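# Lower the held gear onto its shaft to mesh

## Task

The left gripper starts out holding a gear a little above the top of a shaft. Slide the gear onto the shaft until it sits fully down, level and square with the shaft, with its teeth engaged with both neighbouring gears. The attempt fails if the gear is forced or wedged with too much force.

## Robot and tools

Robot: two arms, left_arm and right_arm, each ending in a two-finger gripper. The fingers point along the gripper's +z axis and close along its y axis. end_effector_position is the spot between the finger pads, roughly 1 cm short of the fingertips. In this job the left gripper already carries the gear; the right arm can normally stay put.

Frames: each arm reports its hand position (metres), end_effector_quat_wxyz, velocities and targets in its own base frame. The scene frame has its origin at table-top height between the arms, +z up, +x out over the table, and left_arm on the +y side (image left/right need not match). Both bases are almost level, so base +z is close to up. Fixed cameras and the table use the scene frame. Every motion offset is expressed along the axes of that arm's current Hand target, not the base or the scene.

Row layout (used by execute_actions and move): one row is a single flat list of 14 numbers, each between -1 and 1, covering both arms: dx, dy, dz, rx, ry, rz, opening for left_arm, then the same seven for right_arm. dx..dz and rx..rz are offsets, not poses: they count from the Hand target at the moment the action or move begins, along that Hand target's axes. Scale: 1.0 equals 0.6 m for dx..dz and 180 degrees for the rotation, where rx, ry, rz form one rotation vector. Thus 0.01 is 6 mm. Opening is absolute, not an offset: +1 fully open (0.094 m), -1 closed. Writing 0 as an opening commands half open, so to keep the gear gripped resend the left arm's present opening command each time. All-zero pose numbers re-request the current Hand target.

execute_actions(actions, cameras): actions is a list of actions; each action is a list of up to 15 rows, one per 1/30 s step, and a short action keeps its final row for the remaining steps. All rows of one action count from the same start pose, and the next action starts again from the new Hand target, so sending an offset twice moves twice. An empty actions list returns state plus images. cameras: names such as cam_high, cam_low, cam_left_wrist, cam_right_wrist, or ["all"]; a wrong name voids the call.

move(target, speed, blend, opening_speed, grip_force, blocking, cameras): drives each gripper along a straight line toward target, one 14-number row or a list of up to 15 rows, each counted from the same starting Hand targets. speed is path top speed in m/s (0.002 to 2.9, default 0.25; rotation up to twice that in rad/s), one value or one per target. blend (m) rounds corners between listed targets; 0 stops at each. opening_speed sets finger speed per second on the -1..1 scale (at least 0.2). grip_force is a per-pad limit in newtons, 10 to 50, per arm or shared; it persists. blocking=false returns early while the move continues. Moves do not avoid obstacles and the faster they go the harder contact is; aiming far beyond a contact also presses harder. The result adds a move: line such as done, off_target, moving, held or fault, plus limits (paced = pose clipped, held = steps withheld).

wait(seconds 0 to 10, cameras): lets time pass holding the last command. stop(cameras): brakes a running move. zoom_image(camera, region [x0, y0, x1, y1] in pixels, at most 504 by 504): closer view of the latest image of that camera. finished_scene(scene): the current scene's number; ends it irreversibly, and the gear must remain seated afterwards without help.

Reading results: Hand target is the last commanded pose after clipping; the gripper often rests a bit short of it, and only a new command closes that gap. grip_measured shows finger opening on the command scale. Joint velocities may read within noise. Orientation commands are clipped to 40 degrees from the measured one per step. Weight and friction can leave the hand low, short or tilted, so check position and orientation after each step and correct tilt before inserting. Torques include arm weight and can wrap at ±28 N m for joints 1-3.

Suggested order: look with cameras (zoom on the shaft tip and gear), line the gear bore up with the shaft axis, square it, then lower in small slow steps (a few mm, low speed), checking joint torques and images for resistance; if it binds, lift slightly, rotate a little about the shaft axis to mesh the teeth, and retry rather than pushing. When fully down, open the gripper well above grip_measured and lift clear gently.

Avoid: dropping the gear or releasing it while moving, anything leaving the table, hard pushes or jams, fast contacts, hitting the bar, plate or rail under the bases, grippers or wrist-camera cables touching each other or objects, paths passing near an arm's own base, arm stops, and long holds at full stretch that heat motors (MOTOR HOT at 75 °C, fault at 90 °C).

Each tool is called after "Request:" as name(argument=value, ...), one argument or row to a line, values as JSON.

## Session

Request:
execute_actions(
  actions=[],
)

Scene clock: 0.00 s.
left_arm: end_effector_position=(+0.2806, -0.1562, +0.1197) grip_measured=-0.602 end_effector_quat_wxyz=(-0.003, +0.862, +0.506, +0.004) | right_arm: end_effector_position=(+0.3810, +0.0000, +0.4022) grip_measured=+1.000 end_effector_quat_wxyz=(+0.707, +0.000, +0.707, +0.000)
Joint positions: left_arm=[-0.514 1.758 1.497 -1.31 -0.01 1.566 0.019] | right_arm=[0 1.047 1.047 0 0 0 0.094]
Joint velocities: within noise
Joint torques (N m): no reading
Heat: left arm: 30 °C; right arm: 29 °C.
Hand target: left_arm +0.2817, -0.1565, +0.1252; +0.004, +0.862, +0.507, +0.008 | right_arm +0.3801, -0.0004, +0.4096; +0.713, +0.001, +0.701, +0.000
Tool commands: left_gripper/opening=-1.0 right_gripper/opening=+1.0

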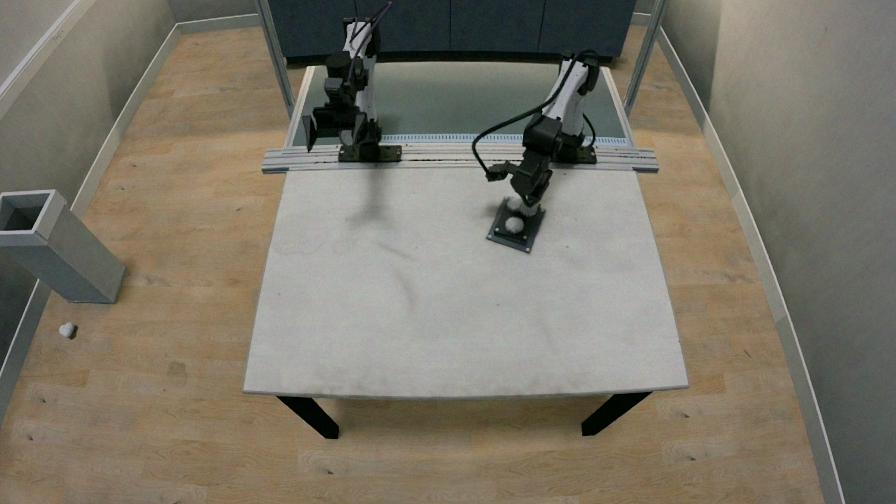

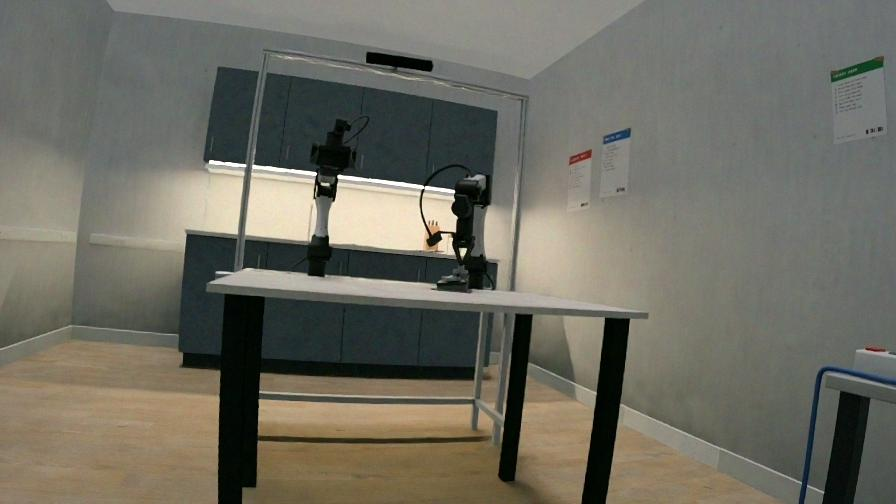

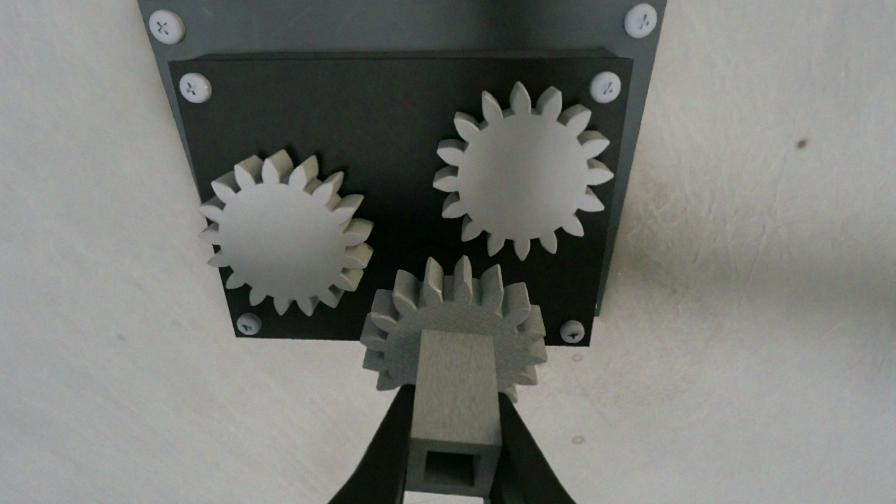

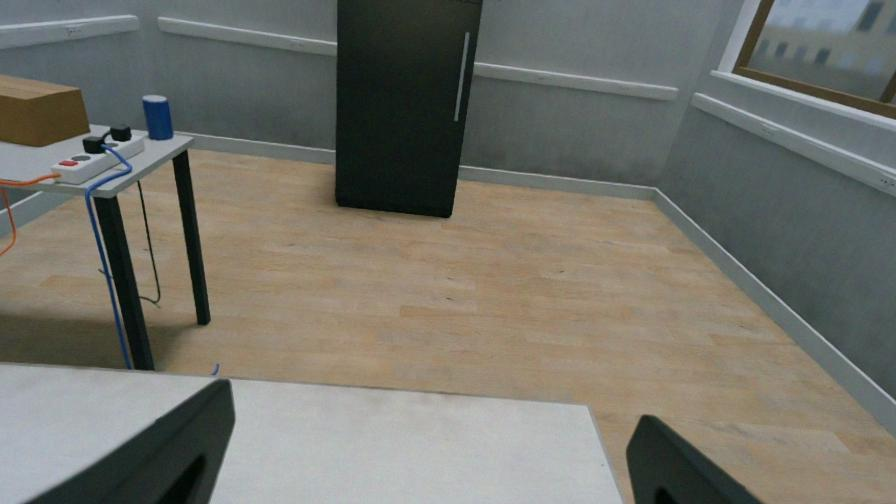

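Request:
zoom_image(
  camera="cam_left_wrist",
  region=[180, 60, 640, 500],
)

Request:
zoom_image(
  camera="cam_low",
  region=[410, 220, 510, 300],
)

Request:
zoom_image(
  camera="cam_high",
  region=[460, 160, 580, 260],
)

Scaled by 1.096 from the camera's 896x504 image, which has a finer 1280x720 frame.

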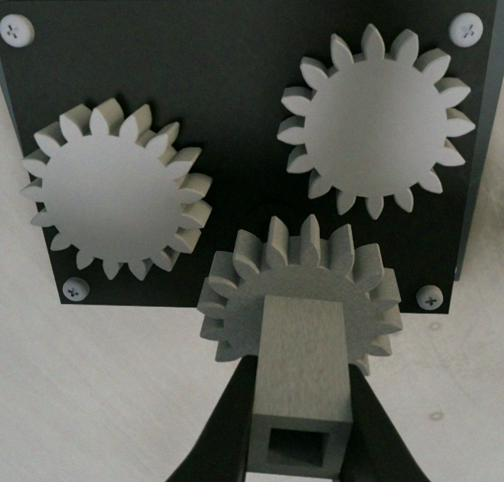

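Scaled by 5.040 from the camera's 896x504 image, which has a finer 1280x720 frame.

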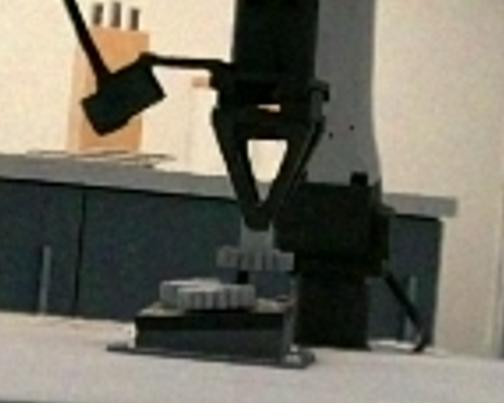

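Scaled by 4.200 from the camera's 896x504 image, which has a finer 1280x720 frame.

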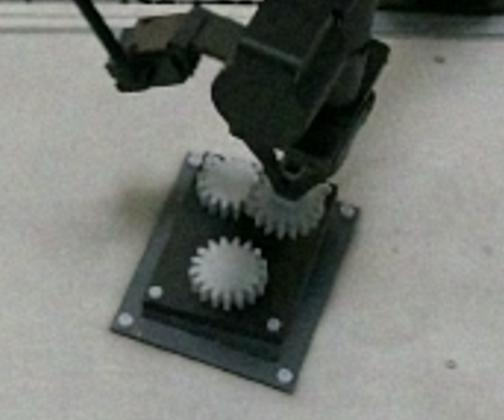

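Request:
move(
  target=[0,0,-0.1,0,0,0,-1,0,0,0,0,0,0,1],
  speed=0.12,
  cameras=["cam_left_wrist"],
)

Request:
zoom_image(
  camera="cam_left_wrist",
  region=[250, 20, 650, 300],
)

Request:
zoom_image(
  camera="cam_left_wrist",
  region=[360, 160, 560, 340],
)

Scene clock: 73.80 s.
left_arm: end_effector_position=(+0.2806, -0.1562, +0.1806) grip_measured=-0.602 end_effector_quat_wxyz=(+0.004, +0.862, +0.506, +0.008) | right_arm: end_effector_position=(+0.3810, +0.0000, +0.4022) grip_measured=+1.000 end_effector_quat_wxyz=(+0.707, +0.000, +0.707, +0.000)
Joint positions: left_arm=[-0.514 1.767 1.752 -1.54 -0.01 1.566 0.019] | right_arm=[0 1.047 1.047 0 0 0 0.094]
Joint torques (N m): left_arm=[-0.13 -7.1 7.08 0.17 0.11 -0.18] | right_arm=[-0.28 -2.77 9.32 1.62 0.08 0.07]
Heat: left arm: 39 °C; right arm: 43 °C.
Hand target: left_arm +0.2806, -0.1566, +0.1853; +0.004, +0.862, +0.507, +0.008 | right_arm +0.3801, -0.0004, +0.4096; +0.713, +0.001, +0.701, +0.000
Off the commanded pose: left_arm 0.005 m, 0 deg | right_arm 0.008 m, 1 deg.
move: done
camera_calibration:
cam_left_wrist: T_world_to_cam=[[-0.911088, 0.410994, -0.0316664, 0.325431], [0.338585, 0.789959, 0.511199, -0.0214289], [0.235115, 0.455026, -0.858879, 0.26397], [0, 0, 0, 1]] pos_world=[0.241688, -0.236936, 0.247978]
Images, in order (width x height): cam_left_wrist 896x504.

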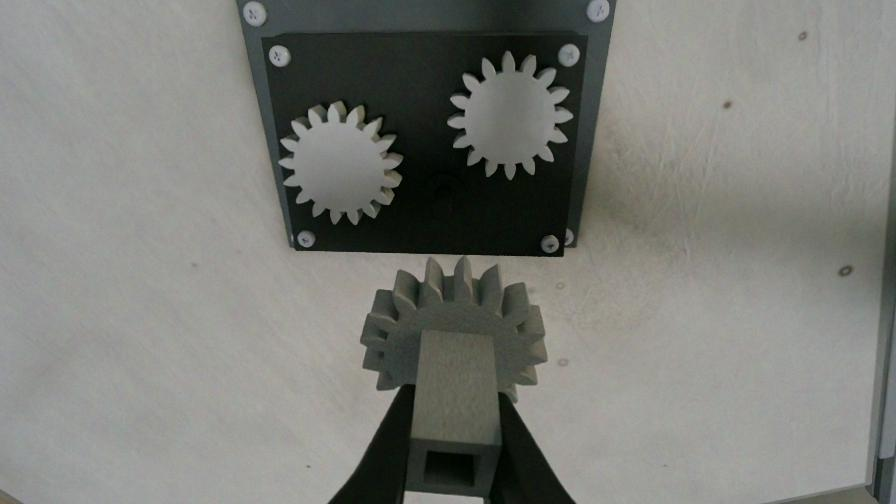

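Scaled by 1.260 from the camera's 896x504 image, which has a finer 1280x720 frame.

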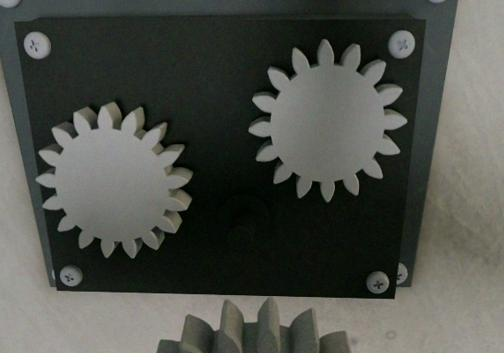

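Scaled by 2.520 from the camera's 896x504 image, which has a finer 1280x720 frame.

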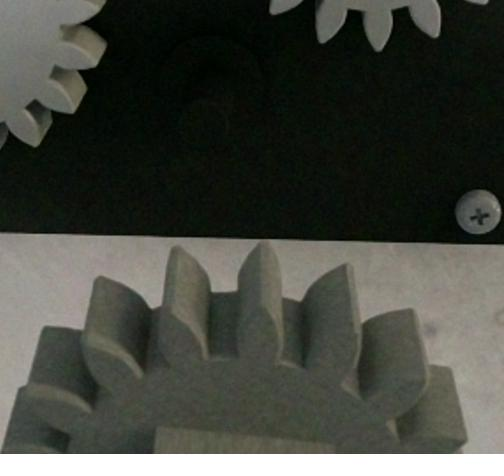

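Request:
zoom_image(
  camera="cam_left_wrist",
  region=[410, 165, 480, 235],
)

Request:
zoom_image(
  camera="cam_left_wrist",
  region=[240, 20, 430, 260],
)

Request:
zoom_image(
  camera="cam_left_wrist",
  region=[430, 20, 620, 260],
)

Request:
zoom_image(
  camera="cam_left_wrist",
  region=[340, 240, 570, 504],
)

Scaled by 7.200 from the camera's 896x504 image, which has a finer 1280x720 frame.

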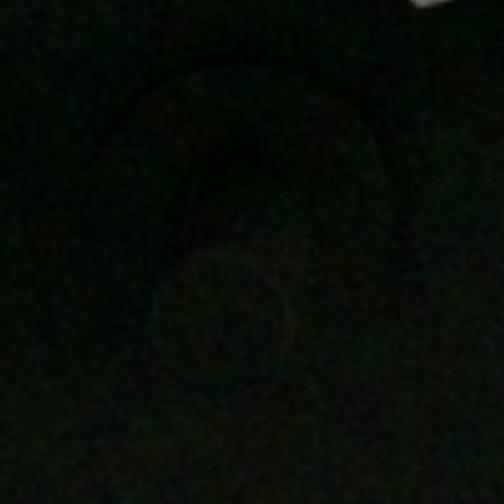

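Scaled by 2.100 from the camera's 896x504 image, which has a finer 1280x720 frame.

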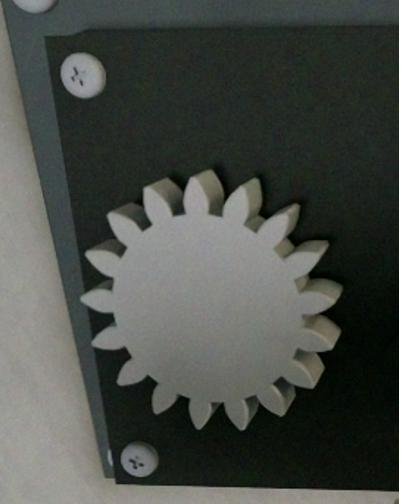

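Scaled by 2.100 from the camera's 896x504 image, which has a finer 1280x720 frame.

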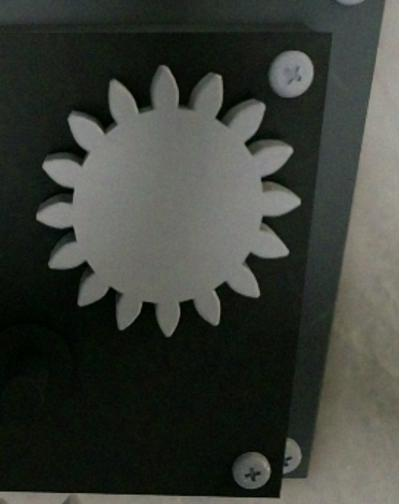

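Scaled by 1.909 from the camera's 896x504 image, which has a finer 1280x720 frame.

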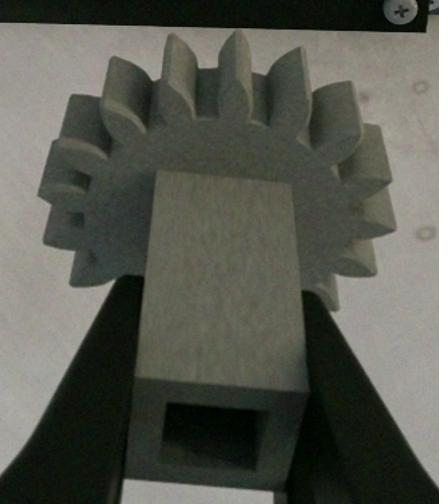

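Request:
move(
  target=[0,0,0,0.0166,0.035,0,-1,0.433,0.565,-0.055,-0.674,-0.0264,0.0471,1],
  speed=0.4,
  cameras=["cam_left_wrist","cam_right_wrist"],
)

Scene clock: 195.67 s.
left_arm: end_effector_position=(+0.2800, -0.1564, +0.1808) grip_measured=-0.602 end_effector_quat_wxyz=(-0.028, +0.861, +0.505, +0.046) | right_arm: end_effector_position=(+0.3486, +0.3395, +0.1484) grip_measured=+1.000 end_effector_quat_wxyz=(-0.382, +0.584, -0.397, -0.595)
Joint positions: left_arm=[-0.568 1.785 1.77 -1.563 -0.108 1.512 0.019] | right_arm=[0.406 2.357 1.329 1.402 -1.567 0.4 0.094]
Joint torques (N m): left_arm=[-0.4 -6.99 7.16 0.11 -0.08 -0.22] | right_arm=[-0.69 -10.4 8.32 0.94 0.13 0.01]
Heat: left arm: 37 °C; right arm: 47 °C.
Hand target: left_arm +0.2805, -0.1566, +0.1852; -0.046, +0.860, +0.506, +0.042 | right_arm +0.3523, +0.3386, +0.1493; -0.372, +0.578, -0.318, -0.653
Off the commanded pose: left_arm 0.005 m, 2 deg | right_arm 0.004 m, 11 deg.
joint sent to its limit (left arm) — joint 4 (wrist pitch), lower limit. The joint targets still meet the commanded pose.
joint sent to its limit (right arm) — joint 5 (wrist yaw), lower limit. The joint targets are off in orientation, not in position.
move: off_target (right_arm)
camera_calibration:
cam_left_wrist: T_world_to_cam=[[-0.910155, 0.413607, -0.0234103, 0.323558], [0.320081, 0.737974, 0.59409, -0.0390926], [0.262996, 0.53322, -0.804058, 0.258783], [0, 0, 0, 1]] pos_world=[0.238942, -0.242965, 0.238876]
cam_right_wrist: T_world_to_cam=[[0.915342, 0.387521, 0.109437, -0.471173], [0.285967, -0.434239, -0.854201, 0.214952], [-0.283499, 0.813182, -0.508295, 0.0019767], [0, 0, 0, 1]] pos_world=[0.370376, 0.274322, 0.236181]
Images, in order (width x height): cam_left_wrist 896x504, cam_right_wrist 896x504.

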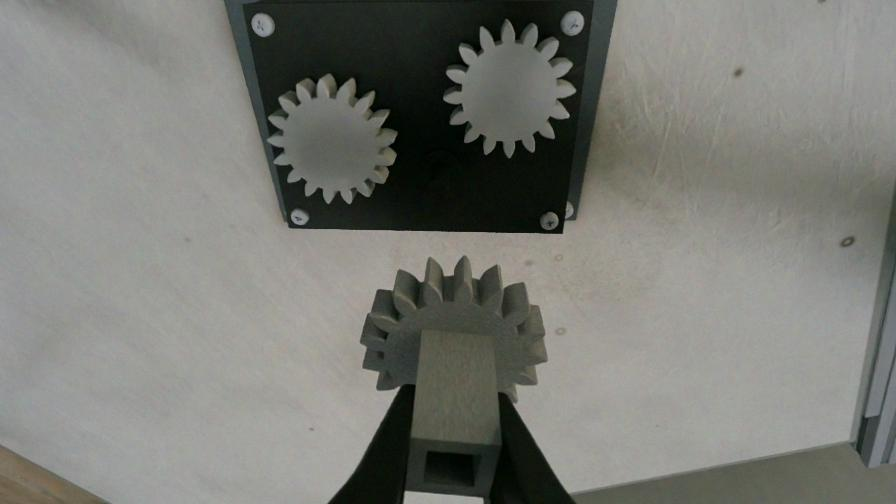

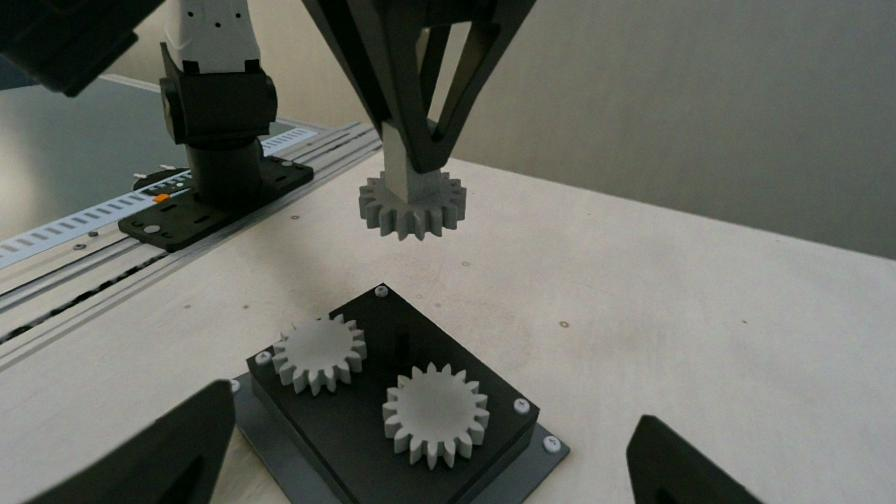

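Great view.

Request:
zoom_image(
  camera="cam_right_wrist",
  region=[330, 100, 500, 270],
)

Request:
zoom_image(
  camera="cam_right_wrist",
  region=[240, 270, 580, 504],
)

Request:
zoom_image(
  camera="cam_right_wrist",
  region=[360, 280, 460, 380],
)

Request:
zoom_image(
  camera="cam_left_wrist",
  region=[405, 140, 475, 210],
)

Request:
zoom_image(
  camera="cam_left_wrist",
  region=[240, 0, 600, 240],
)

Scaled by 2.965 from the camera's 896x504 image, which has a finer 1280x720 frame.

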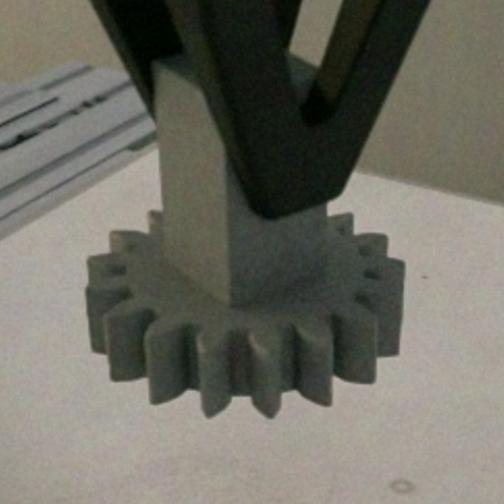

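Scaled by 1.482 from the camera's 896x504 image, which has a finer 1280x720 frame.

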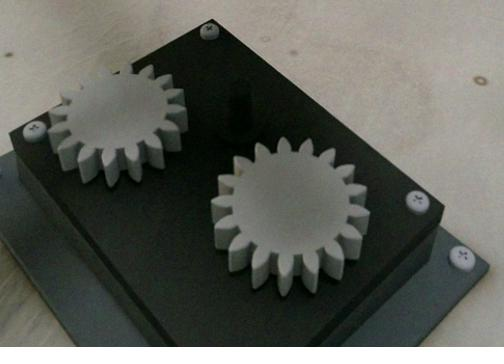

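Scaled by 5.040 from the camera's 896x504 image, which has a finer 1280x720 frame.

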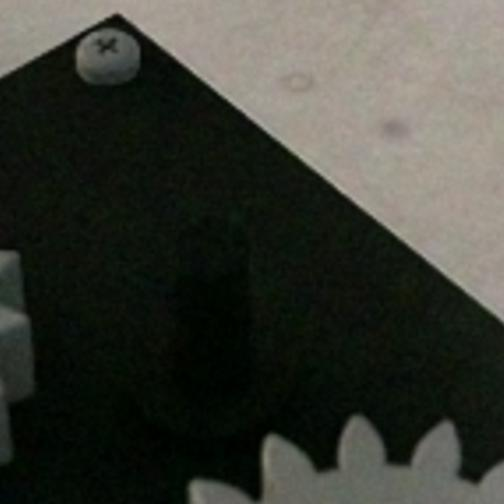

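Scaled by 7.200 from the camera's 896x504 image, which has a finer 1280x720 frame.

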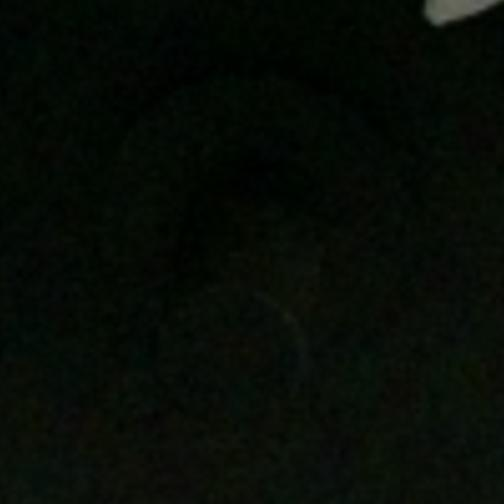

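Scaled by 1.400 from the camera's 896x504 image, which has a finer 1280x720 frame.

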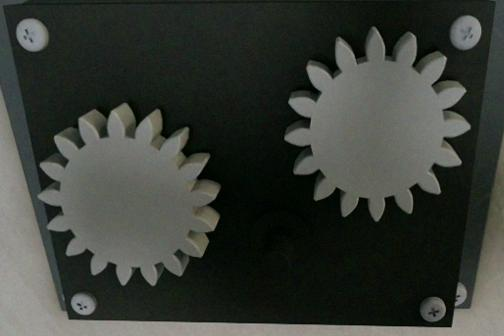

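Request:
zoom_image(
  camera="cam_right_wrist",
  region=[372, 110, 452, 190],
)

Request:
zoom_image(
  camera="cam_right_wrist",
  region=[355, 160, 475, 250],
)

Request:
zoom_image(
  camera="cam_right_wrist",
  region=[380, 350, 500, 480],
)

Scaled by 6.300 from the camera's 896x504 image, which has a finer 1280x720 frame.

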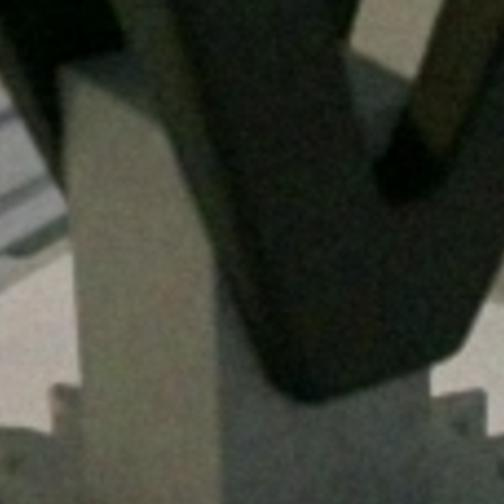

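Scaled by 4.200 from the camera's 896x504 image, which has a finer 1280x720 frame.

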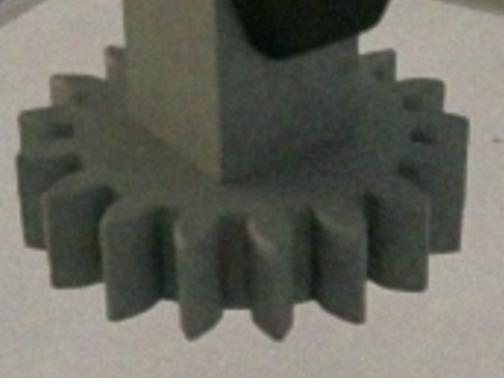

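Scaled by 3.877 from the camera's 896x504 image, which has a finer 1280x720 frame.

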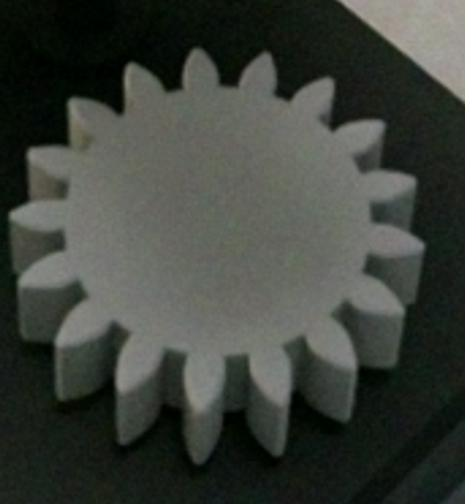

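Request:
zoom_image(
  camera="cam_left_wrist",
  region=[350, 250, 460, 400],
)

Request:
zoom_image(
  camera="cam_left_wrist",
  region=[450, 250, 560, 400],
)

Request:
zoom_image(
  camera="cam_left_wrist",
  region=[390, 320, 530, 504],
)

Scaled by 3.360 from the camera's 896x504 image, which has a finer 1280x720 frame.

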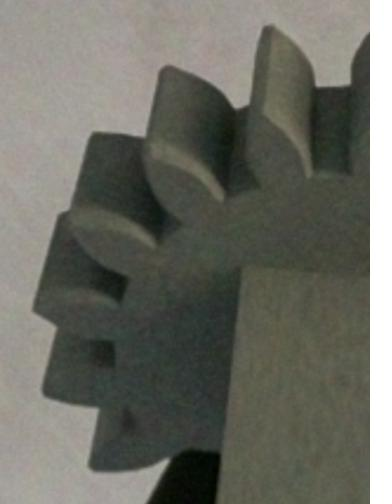

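Scaled by 3.360 from the camera's 896x504 image, which has a finer 1280x720 frame.

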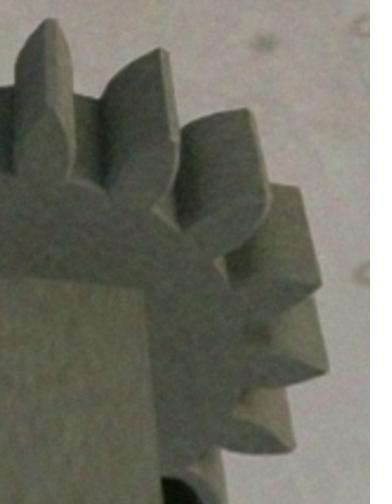

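Scaled by 2.739 from the camera's 896x504 image, which has a finer 1280x720 frame.

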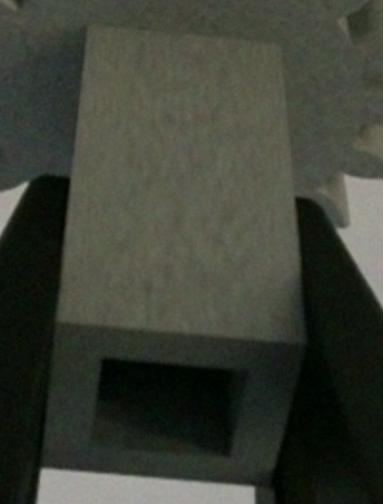

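Request:
move(
  target=[-0.0352,0.0198,0.0902,0.0061,0.013,0,-1,0,0,0,0,0,0,1],
  speed=0.1,
  cameras=["cam_left_wrist","cam_right_wrist"],
)

Request:
zoom_image(
  camera="cam_right_wrist",
  region=[350, 240, 470, 360],
)

Request:
zoom_image(
  camera="cam_right_wrist",
  region=[240, 260, 560, 500],
)

Request:
zoom_image(
  camera="cam_left_wrist",
  region=[200, 50, 640, 420],
)

Scene clock: 467.30 s.
left_arm: end_effector_position=(+0.2811, -0.1739, +0.1303) grip_measured=-0.602 end_effector_quat_wxyz=(-0.064, +0.859, +0.505, +0.050) | right_arm: end_effector_position=(+0.3485, +0.3394, +0.1484) grip_measured=+1.000 end_effector_quat_wxyz=(-0.382, +0.584, -0.397, -0.595)
Joint positions: left_arm=[-0.629 1.867 1.665 -1.448 -0.143 1.445 0.019] | right_arm=[0.406 2.357 1.329 1.402 -1.567 0.4 0.094]
Joint torques (N m): left_arm=[-0.32 -8.21 4.68 0.25 -0.1 -0.24] | right_arm=[-0.59 -10.52 8.34 0.91 0.18 -0.05]
Heat: left arm: 39 °C; right arm: 51 °C.
Hand target: left_arm +0.2822, -0.1741, +0.1286; -0.064, +0.859, +0.505, +0.055 | right_arm +0.3524, +0.3386, +0.1493; -0.372, +0.578, -0.318, -0.653
Off the commanded pose: left_arm 0.002 m, 1 deg | right_arm 0.004 m, 11 deg.
joint sent to its limit (right arm) — joint 5 (wrist yaw), lower limit. The joint targets are off in orientation, not in position.
move: off_target (right_arm)
camera_calibration:
cam_left_wrist: T_world_to_cam=[[-0.911674, 0.409664, 0.0320291, 0.323208], [0.336073, 0.69851, 0.631774, -0.0128333], [0.236442, 0.586736, -0.774491, 0.240186], [0, 0, 0, 1]] pos_world=[0.242184, -0.264368, 0.183777]
cam_right_wrist: T_world_to_cam=[[0.91521, 0.387825, 0.109467, -0.471214], [0.286178, -0.434255, -0.854122, 0.214859], [-0.283714, 0.813027, -0.508422, 0.00212828], [0, 0, 0, 1]] pos_world=[0.370375, 0.274322, 0.236181]
Images, in order (width x height): cam_left_wrist 896x504, cam_right_wrist 896x504.

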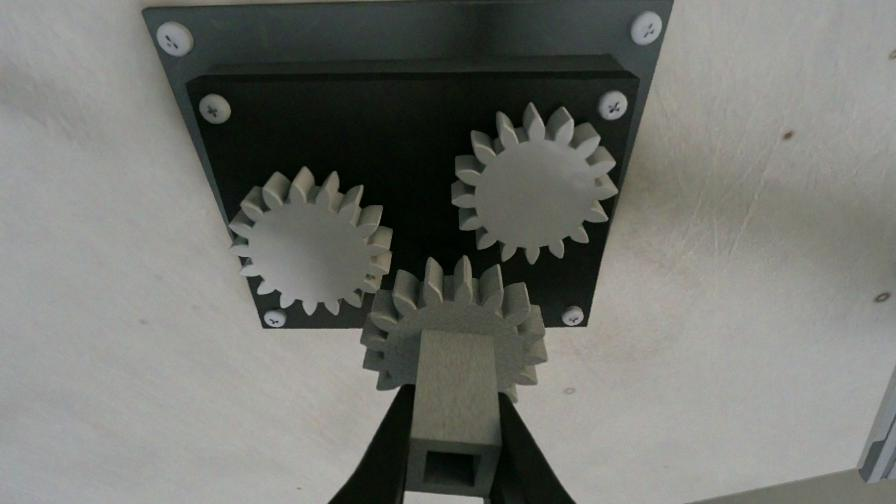

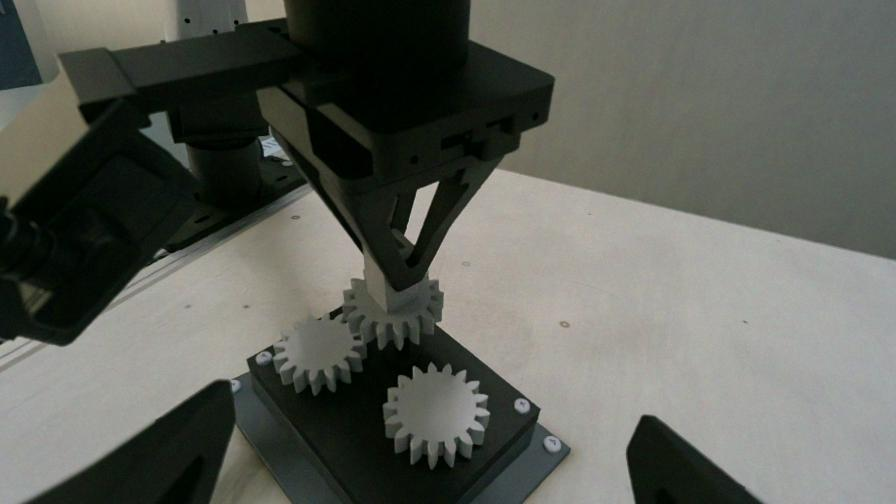

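Scaled by 4.200 from the camera's 896x504 image, which has a finer 1280x720 frame.

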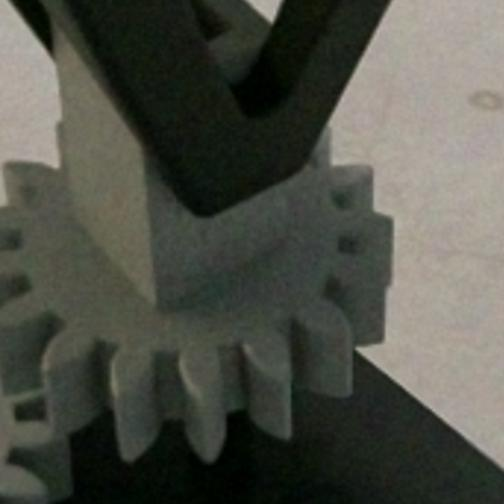

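Scaled by 1.575 from the camera's 896x504 image, which has a finer 1280x720 frame.

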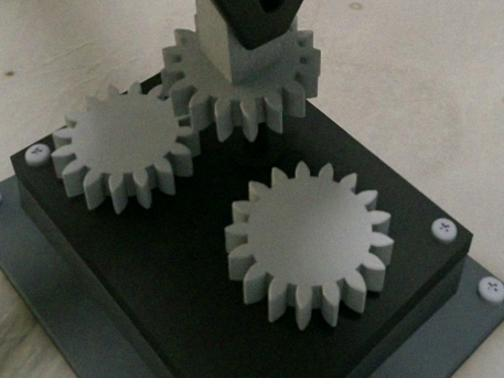

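Scaled by 1.145 from the camera's 896x504 image, which has a finer 1280x720 frame.

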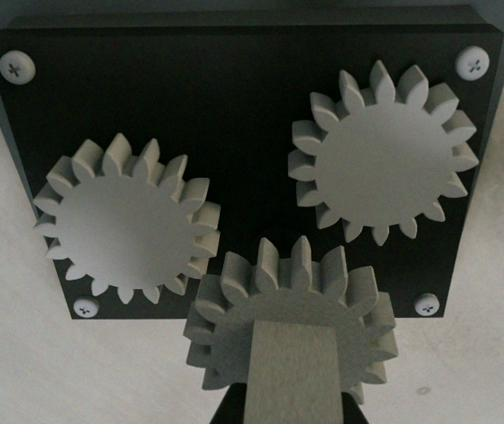

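Request:
zoom_image(
  camera="cam_left_wrist",
  region=[220, 150, 420, 350],
)

Request:
zoom_image(
  camera="cam_left_wrist",
  region=[430, 90, 630, 290],
)

Request:
zoom_image(
  camera="cam_right_wrist",
  region=[260, 290, 380, 410],
)

Scaled by 2.520 from the camera's 896x504 image, which has a finer 1280x720 frame.

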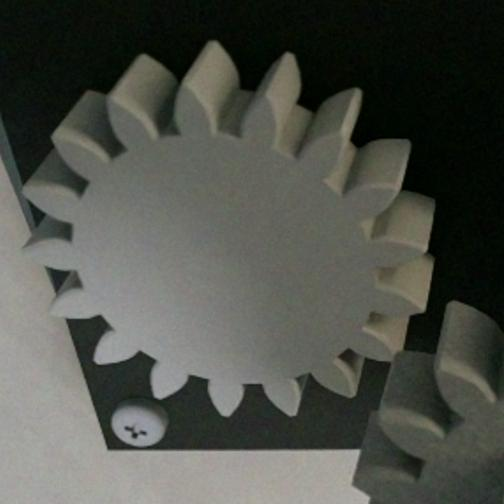

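Scaled by 2.520 from the camera's 896x504 image, which has a finer 1280x720 frame.

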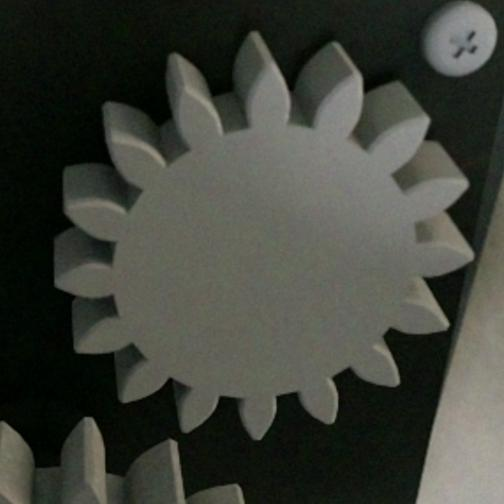

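Scaled by 4.200 from the camera's 896x504 image, which has a finer 1280x720 frame.

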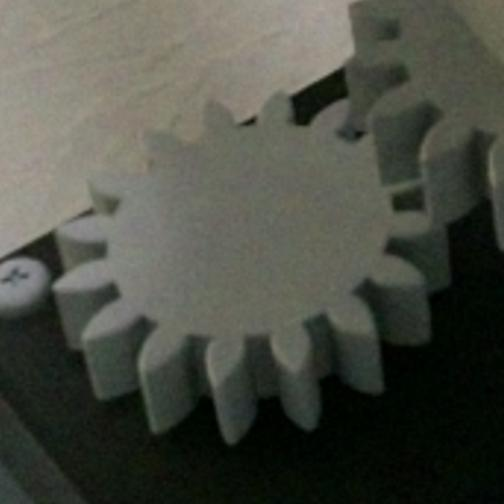

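Request:
move(
  target=[0.0028,0.003,0.0172,0,0,-0.0356,-1,0,0,0,0,0,0,1],
  speed=0.05,
  cameras=["cam_left_wrist","cam_right_wrist"],
)

Request:
zoom_image(
  camera="cam_right_wrist",
  region=[340, 270, 460, 390],
)

Request:
zoom_image(
  camera="cam_left_wrist",
  region=[220, 80, 640, 430],
)

Scene clock: 622.43 s.
left_arm: end_effector_position=(+0.2826, -0.1747, +0.1215) grip_measured=-0.602 end_effector_quat_wxyz=(-0.059, +0.833, +0.548, +0.055) | right_arm: end_effector_position=(+0.3485, +0.3394, +0.1484) grip_measured=+1.000 end_effector_quat_wxyz=(-0.382, +0.584, -0.397, -0.595)
Joint positions: left_arm=[-0.629 1.867 1.631 -1.408 -0.144 1.343 0.019] | right_arm=[0.406 2.357 1.329 1.402 -1.567 0.4 0.094]
Joint torques (N m): left_arm=[0.44 -8.01 4.49 0.25 -0.09 -0.2] | right_arm=[-0.54 -10.51 8.35 0.89 0.15 -0.02]
Heat: left arm: 39 °C; right arm: 56 °C.
Hand target: left_arm +0.2849, -0.1718, +0.1185; -0.061, +0.829, +0.553, +0.058 | right_arm +0.3524, +0.3386, +0.1493; -0.372, +0.578, -0.318, -0.653
Off the commanded pose: left_arm 0.005 m, 1 deg | right_arm 0.004 m, 11 deg.
joint sent to its limit (right arm) — joint 5 (wrist yaw), lower limit. The joint targets are off in orientation, not in position.
move: off_target (right_arm)
camera_calibration:
cam_left_wrist: T_world_to_cam=[[-0.948477, 0.316694, 0.00982238, 0.322013], [0.250676, 0.731075, 0.634579, 0.0222187], [0.193786, 0.604346, -0.772795, 0.248439], [0, 0, 0, 1]] pos_world=[0.251709, -0.268366, 0.17473]
cam_right_wrist: T_world_to_cam=[[0.91521, 0.387825, 0.109467, -0.471214], [0.286178, -0.434255, -0.854122, 0.214859], [-0.283714, 0.813027, -0.508422, 0.00212828], [0, 0, 0, 1]] pos_world=[0.370375, 0.274322, 0.236181]
Images, in order (width x height): cam_left_wrist 896x504, cam_right_wrist 896x504.

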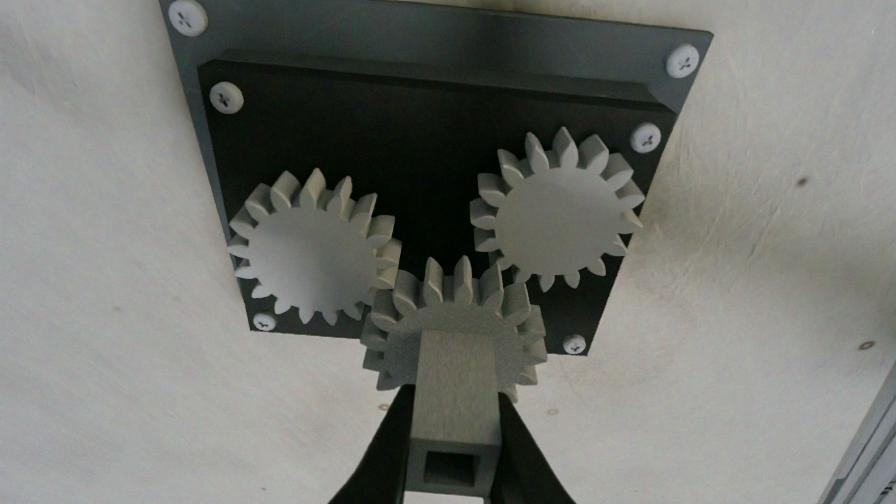

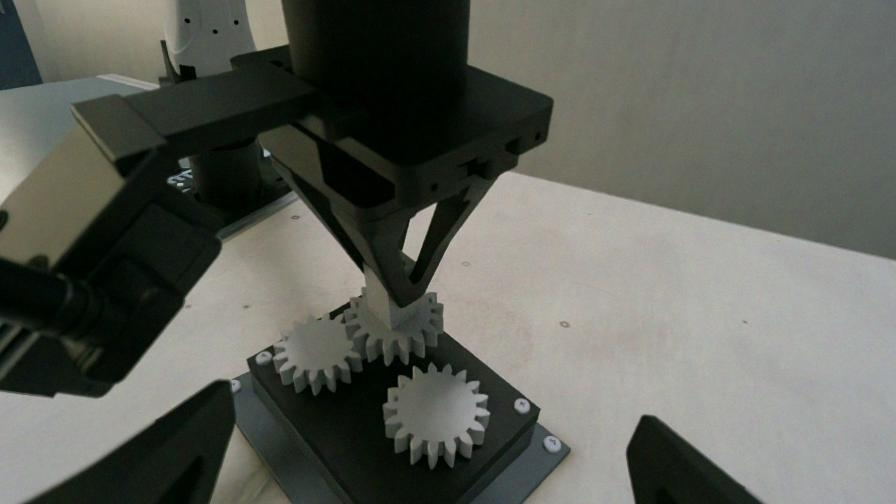

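Scaled by 4.200 from the camera's 896x504 image, which has a finer 1280x720 frame.

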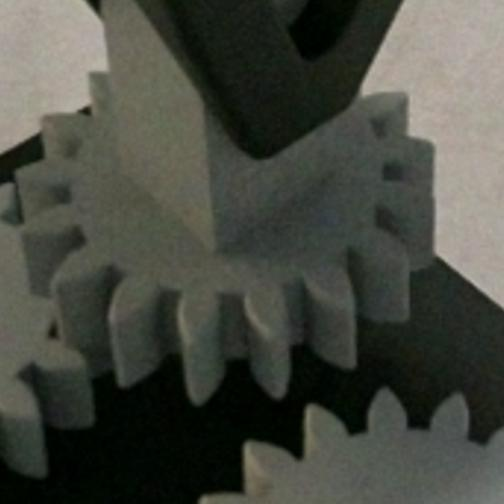

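Scaled by 1.200 from the camera's 896x504 image, which has a finer 1280x720 frame.

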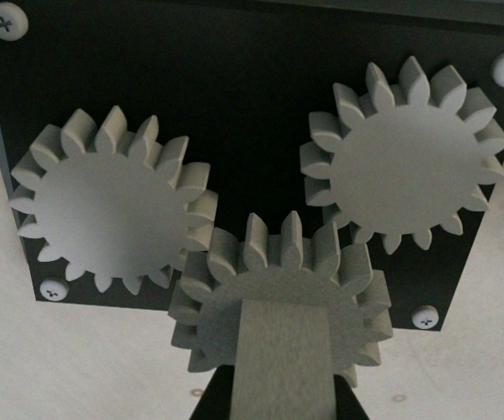

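Request:
move(
  target=[0,0,0,0,0,0,-1,0.099,0.0015,-0.013,0,0,0,1],
  speed=0.12,
  cameras=["cam_right_wrist"],
)

Request:
zoom_image(
  camera="cam_right_wrist",
  region=[320, 150, 480, 310],
)

Scene clock: 704.00 s.
left_arm: end_effector_position=(+0.2826, -0.1747, +0.1215) grip_measured=-0.602 end_effector_quat_wxyz=(-0.059, +0.833, +0.548, +0.055) | right_arm: end_effector_position=(+0.3491, +0.3397, +0.0891) grip_measured=+1.000 end_effector_quat_wxyz=(-0.377, +0.582, -0.402, -0.598)
Joint positions: left_arm=[-0.629 1.867 1.631 -1.408 -0.144 1.343 0.019] | right_arm=[0.406 2.494 1.329 1.402 -1.568 0.279 0.094]
Joint torques (N m): left_arm=[0.43 -8.08 4.56 0.26 -0.08 -0.23] | right_arm=[-0.58 -10.78 7.45 1.1 0.08 -0.11]
Heat: left arm: 39 °C; right arm: 58 °C.
Hand target: left_arm +0.2848, -0.1718, +0.1185; -0.061, +0.829, +0.553, +0.058 | right_arm +0.3524, +0.3386, +0.0894; -0.372, +0.578, -0.317, -0.653
Off the commanded pose: left_arm 0.005 m, 1 deg | right_arm 0.003 m, 12 deg.
joint sent to its limit (right arm) — joint 5 (wrist yaw), lower limit. The joint targets are off in orientation, not in position.
move: off_target (right_arm)
camera_calibration:
cam_right_wrist: T_world_to_cam=[[0.916365, 0.389096, 0.0942309, -0.464794], [0.274635, -0.439705, -0.855123, 0.170126], [-0.291291, 0.809484, -0.50979, -0.024165], [0, 0, 0, 1]] pos_world=[0.372159, 0.275216, 0.176958]
Images, in order (width x height): cam_right_wrist 896x504.

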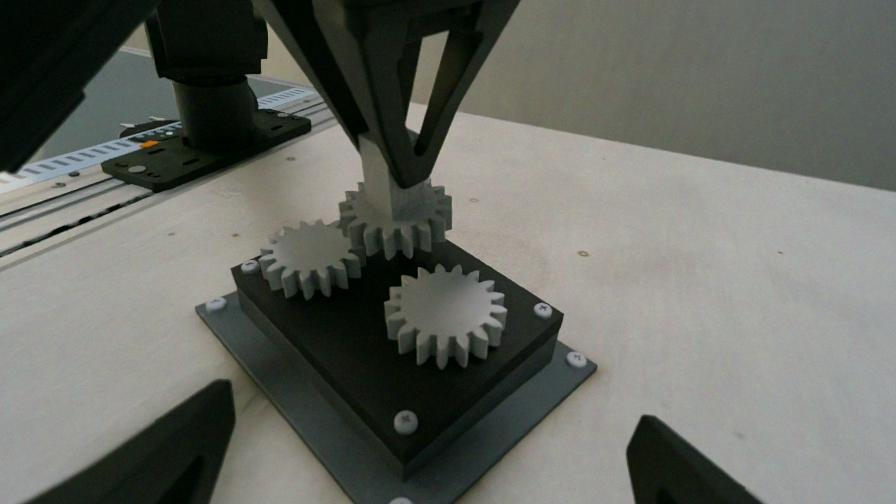

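Scaled by 3.150 from the camera's 896x504 image, which has a finer 1280x720 frame.

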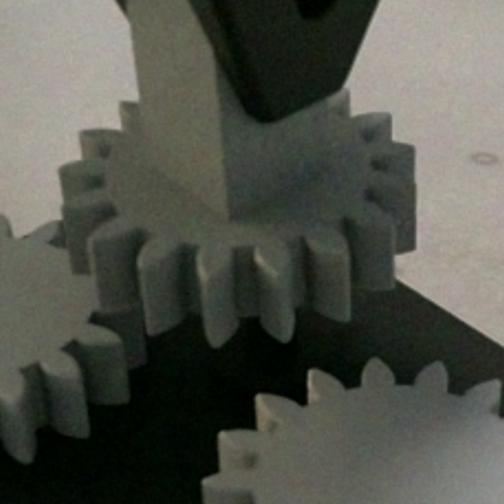

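Request:
zoom_image(
  camera="cam_right_wrist",
  region=[365, 235, 435, 275],
)

Request:
zoom_image(
  camera="cam_right_wrist",
  region=[180, 190, 610, 490],
)

Scaled by 7.200 from the camera's 896x504 image, which has a finer 1280x720 frame.

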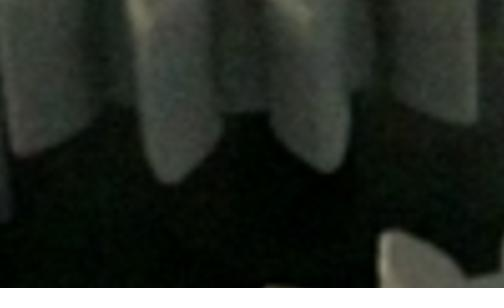

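Scaled by 1.172 from the camera's 896x504 image, which has a finer 1280x720 frame.

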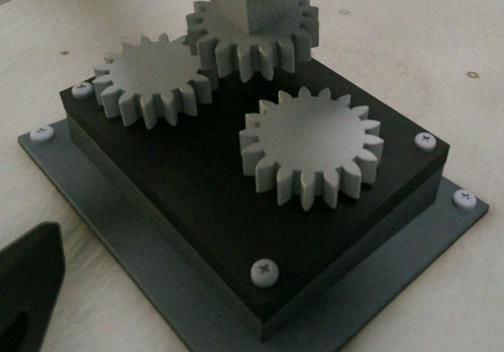

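Request:
move(
  target=[0.0058,0.0025,0.0043,0,0,0,-1,0,0,0,0,0,0,1],
  speed=0.05,
  cameras=["cam_left_wrist","cam_right_wrist"],
)

Request:
zoom_image(
  camera="cam_right_wrist",
  region=[240, 170, 540, 370],
)

Request:
zoom_image(
  camera="cam_left_wrist",
  region=[220, 80, 640, 430],
)

Scene clock: 795.17 s.
left_arm: end_effector_position=(+0.2854, -0.1714, +0.1199) grip_measured=-0.602 end_effector_quat_wxyz=(-0.058, +0.829, +0.553, +0.055) | right_arm: end_effector_position=(+0.3491, +0.3397, +0.0891) grip_measured=+1.000 end_effector_quat_wxyz=(-0.379, +0.583, -0.400, -0.597)
Joint positions: left_arm=[-0.617 1.867 1.625 -1.399 -0.145 1.343 0.019] | right_arm=[0.406 2.494 1.329 1.402 -1.568 0.275 0.094]
Joint torques (N m): left_arm=[0.46 -7.9 4.53 0.27 -0.09 -0.11] | right_arm=[-0.62 -10.92 7.46 1.03 0.07 -0.15]
Heat: left arm: 40 °C; right arm: 64 °C.
Hand target: left_arm +0.2877, -0.1688, +0.1165; -0.061, +0.829, +0.553, +0.058 | right_arm +0.3524, +0.3386, +0.0894; -0.372, +0.578, -0.317, -0.653
Off the commanded pose: left_arm 0.005 m, 1 deg | right_arm 0.003 m, 11 deg.
joint sent to its limit (right arm) — joint 5 (wrist yaw), lower limit. The joint targets are off in orientation, not in position.
move: off_target (right_arm)
camera_calibration:
cam_left_wrist: T_world_to_cam=[[-0.952537, 0.304343, 0.00701253, 0.323025], [0.239464, 0.734857, 0.634541, 0.0239636], [0.187965, 0.606103, -0.772857, 0.246611], [0, 0, 0, 1]] pos_world=[0.255601, -0.265392, 0.173124]
cam_right_wrist: T_world_to_cam=[[0.915976, 0.38887, 0.0988305, -0.464963], [0.278253, -0.438192, -0.85473, 0.168323], [-0.289072, 0.810412, -0.509578, -0.0252338], [0, 0, 0, 1]] pos_world=[0.371764, 0.275018, 0.176964]
Images, in order (width x height): cam_left_wrist 896x504, cam_right_wrist 896x504.

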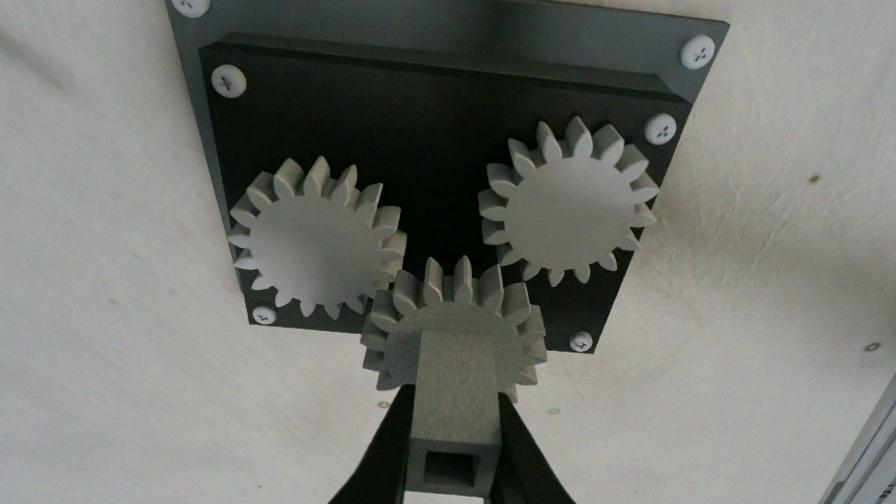

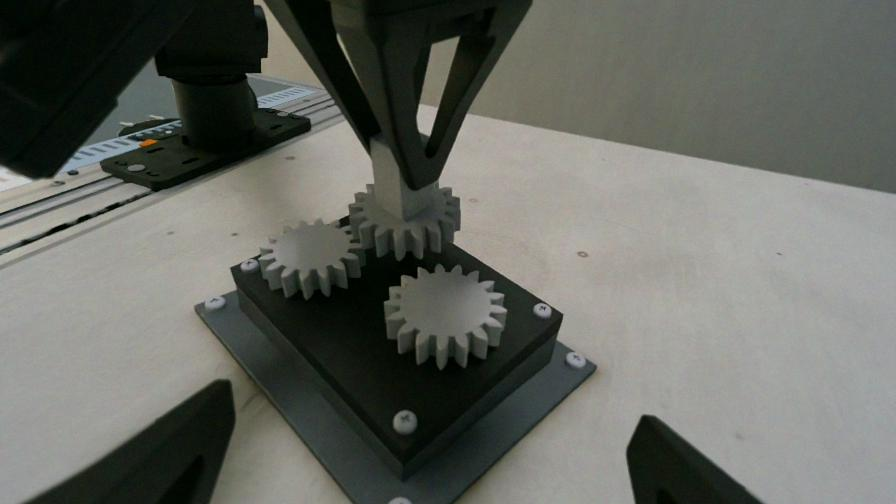

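Scaled by 1.680 from the camera's 896x504 image, which has a finer 1280x720 frame.

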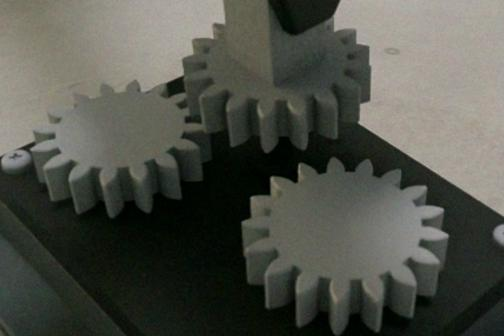

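Scaled by 1.200 from the camera's 896x504 image, which has a finer 1280x720 frame.

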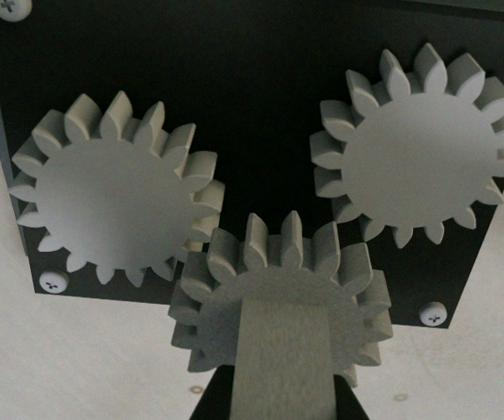

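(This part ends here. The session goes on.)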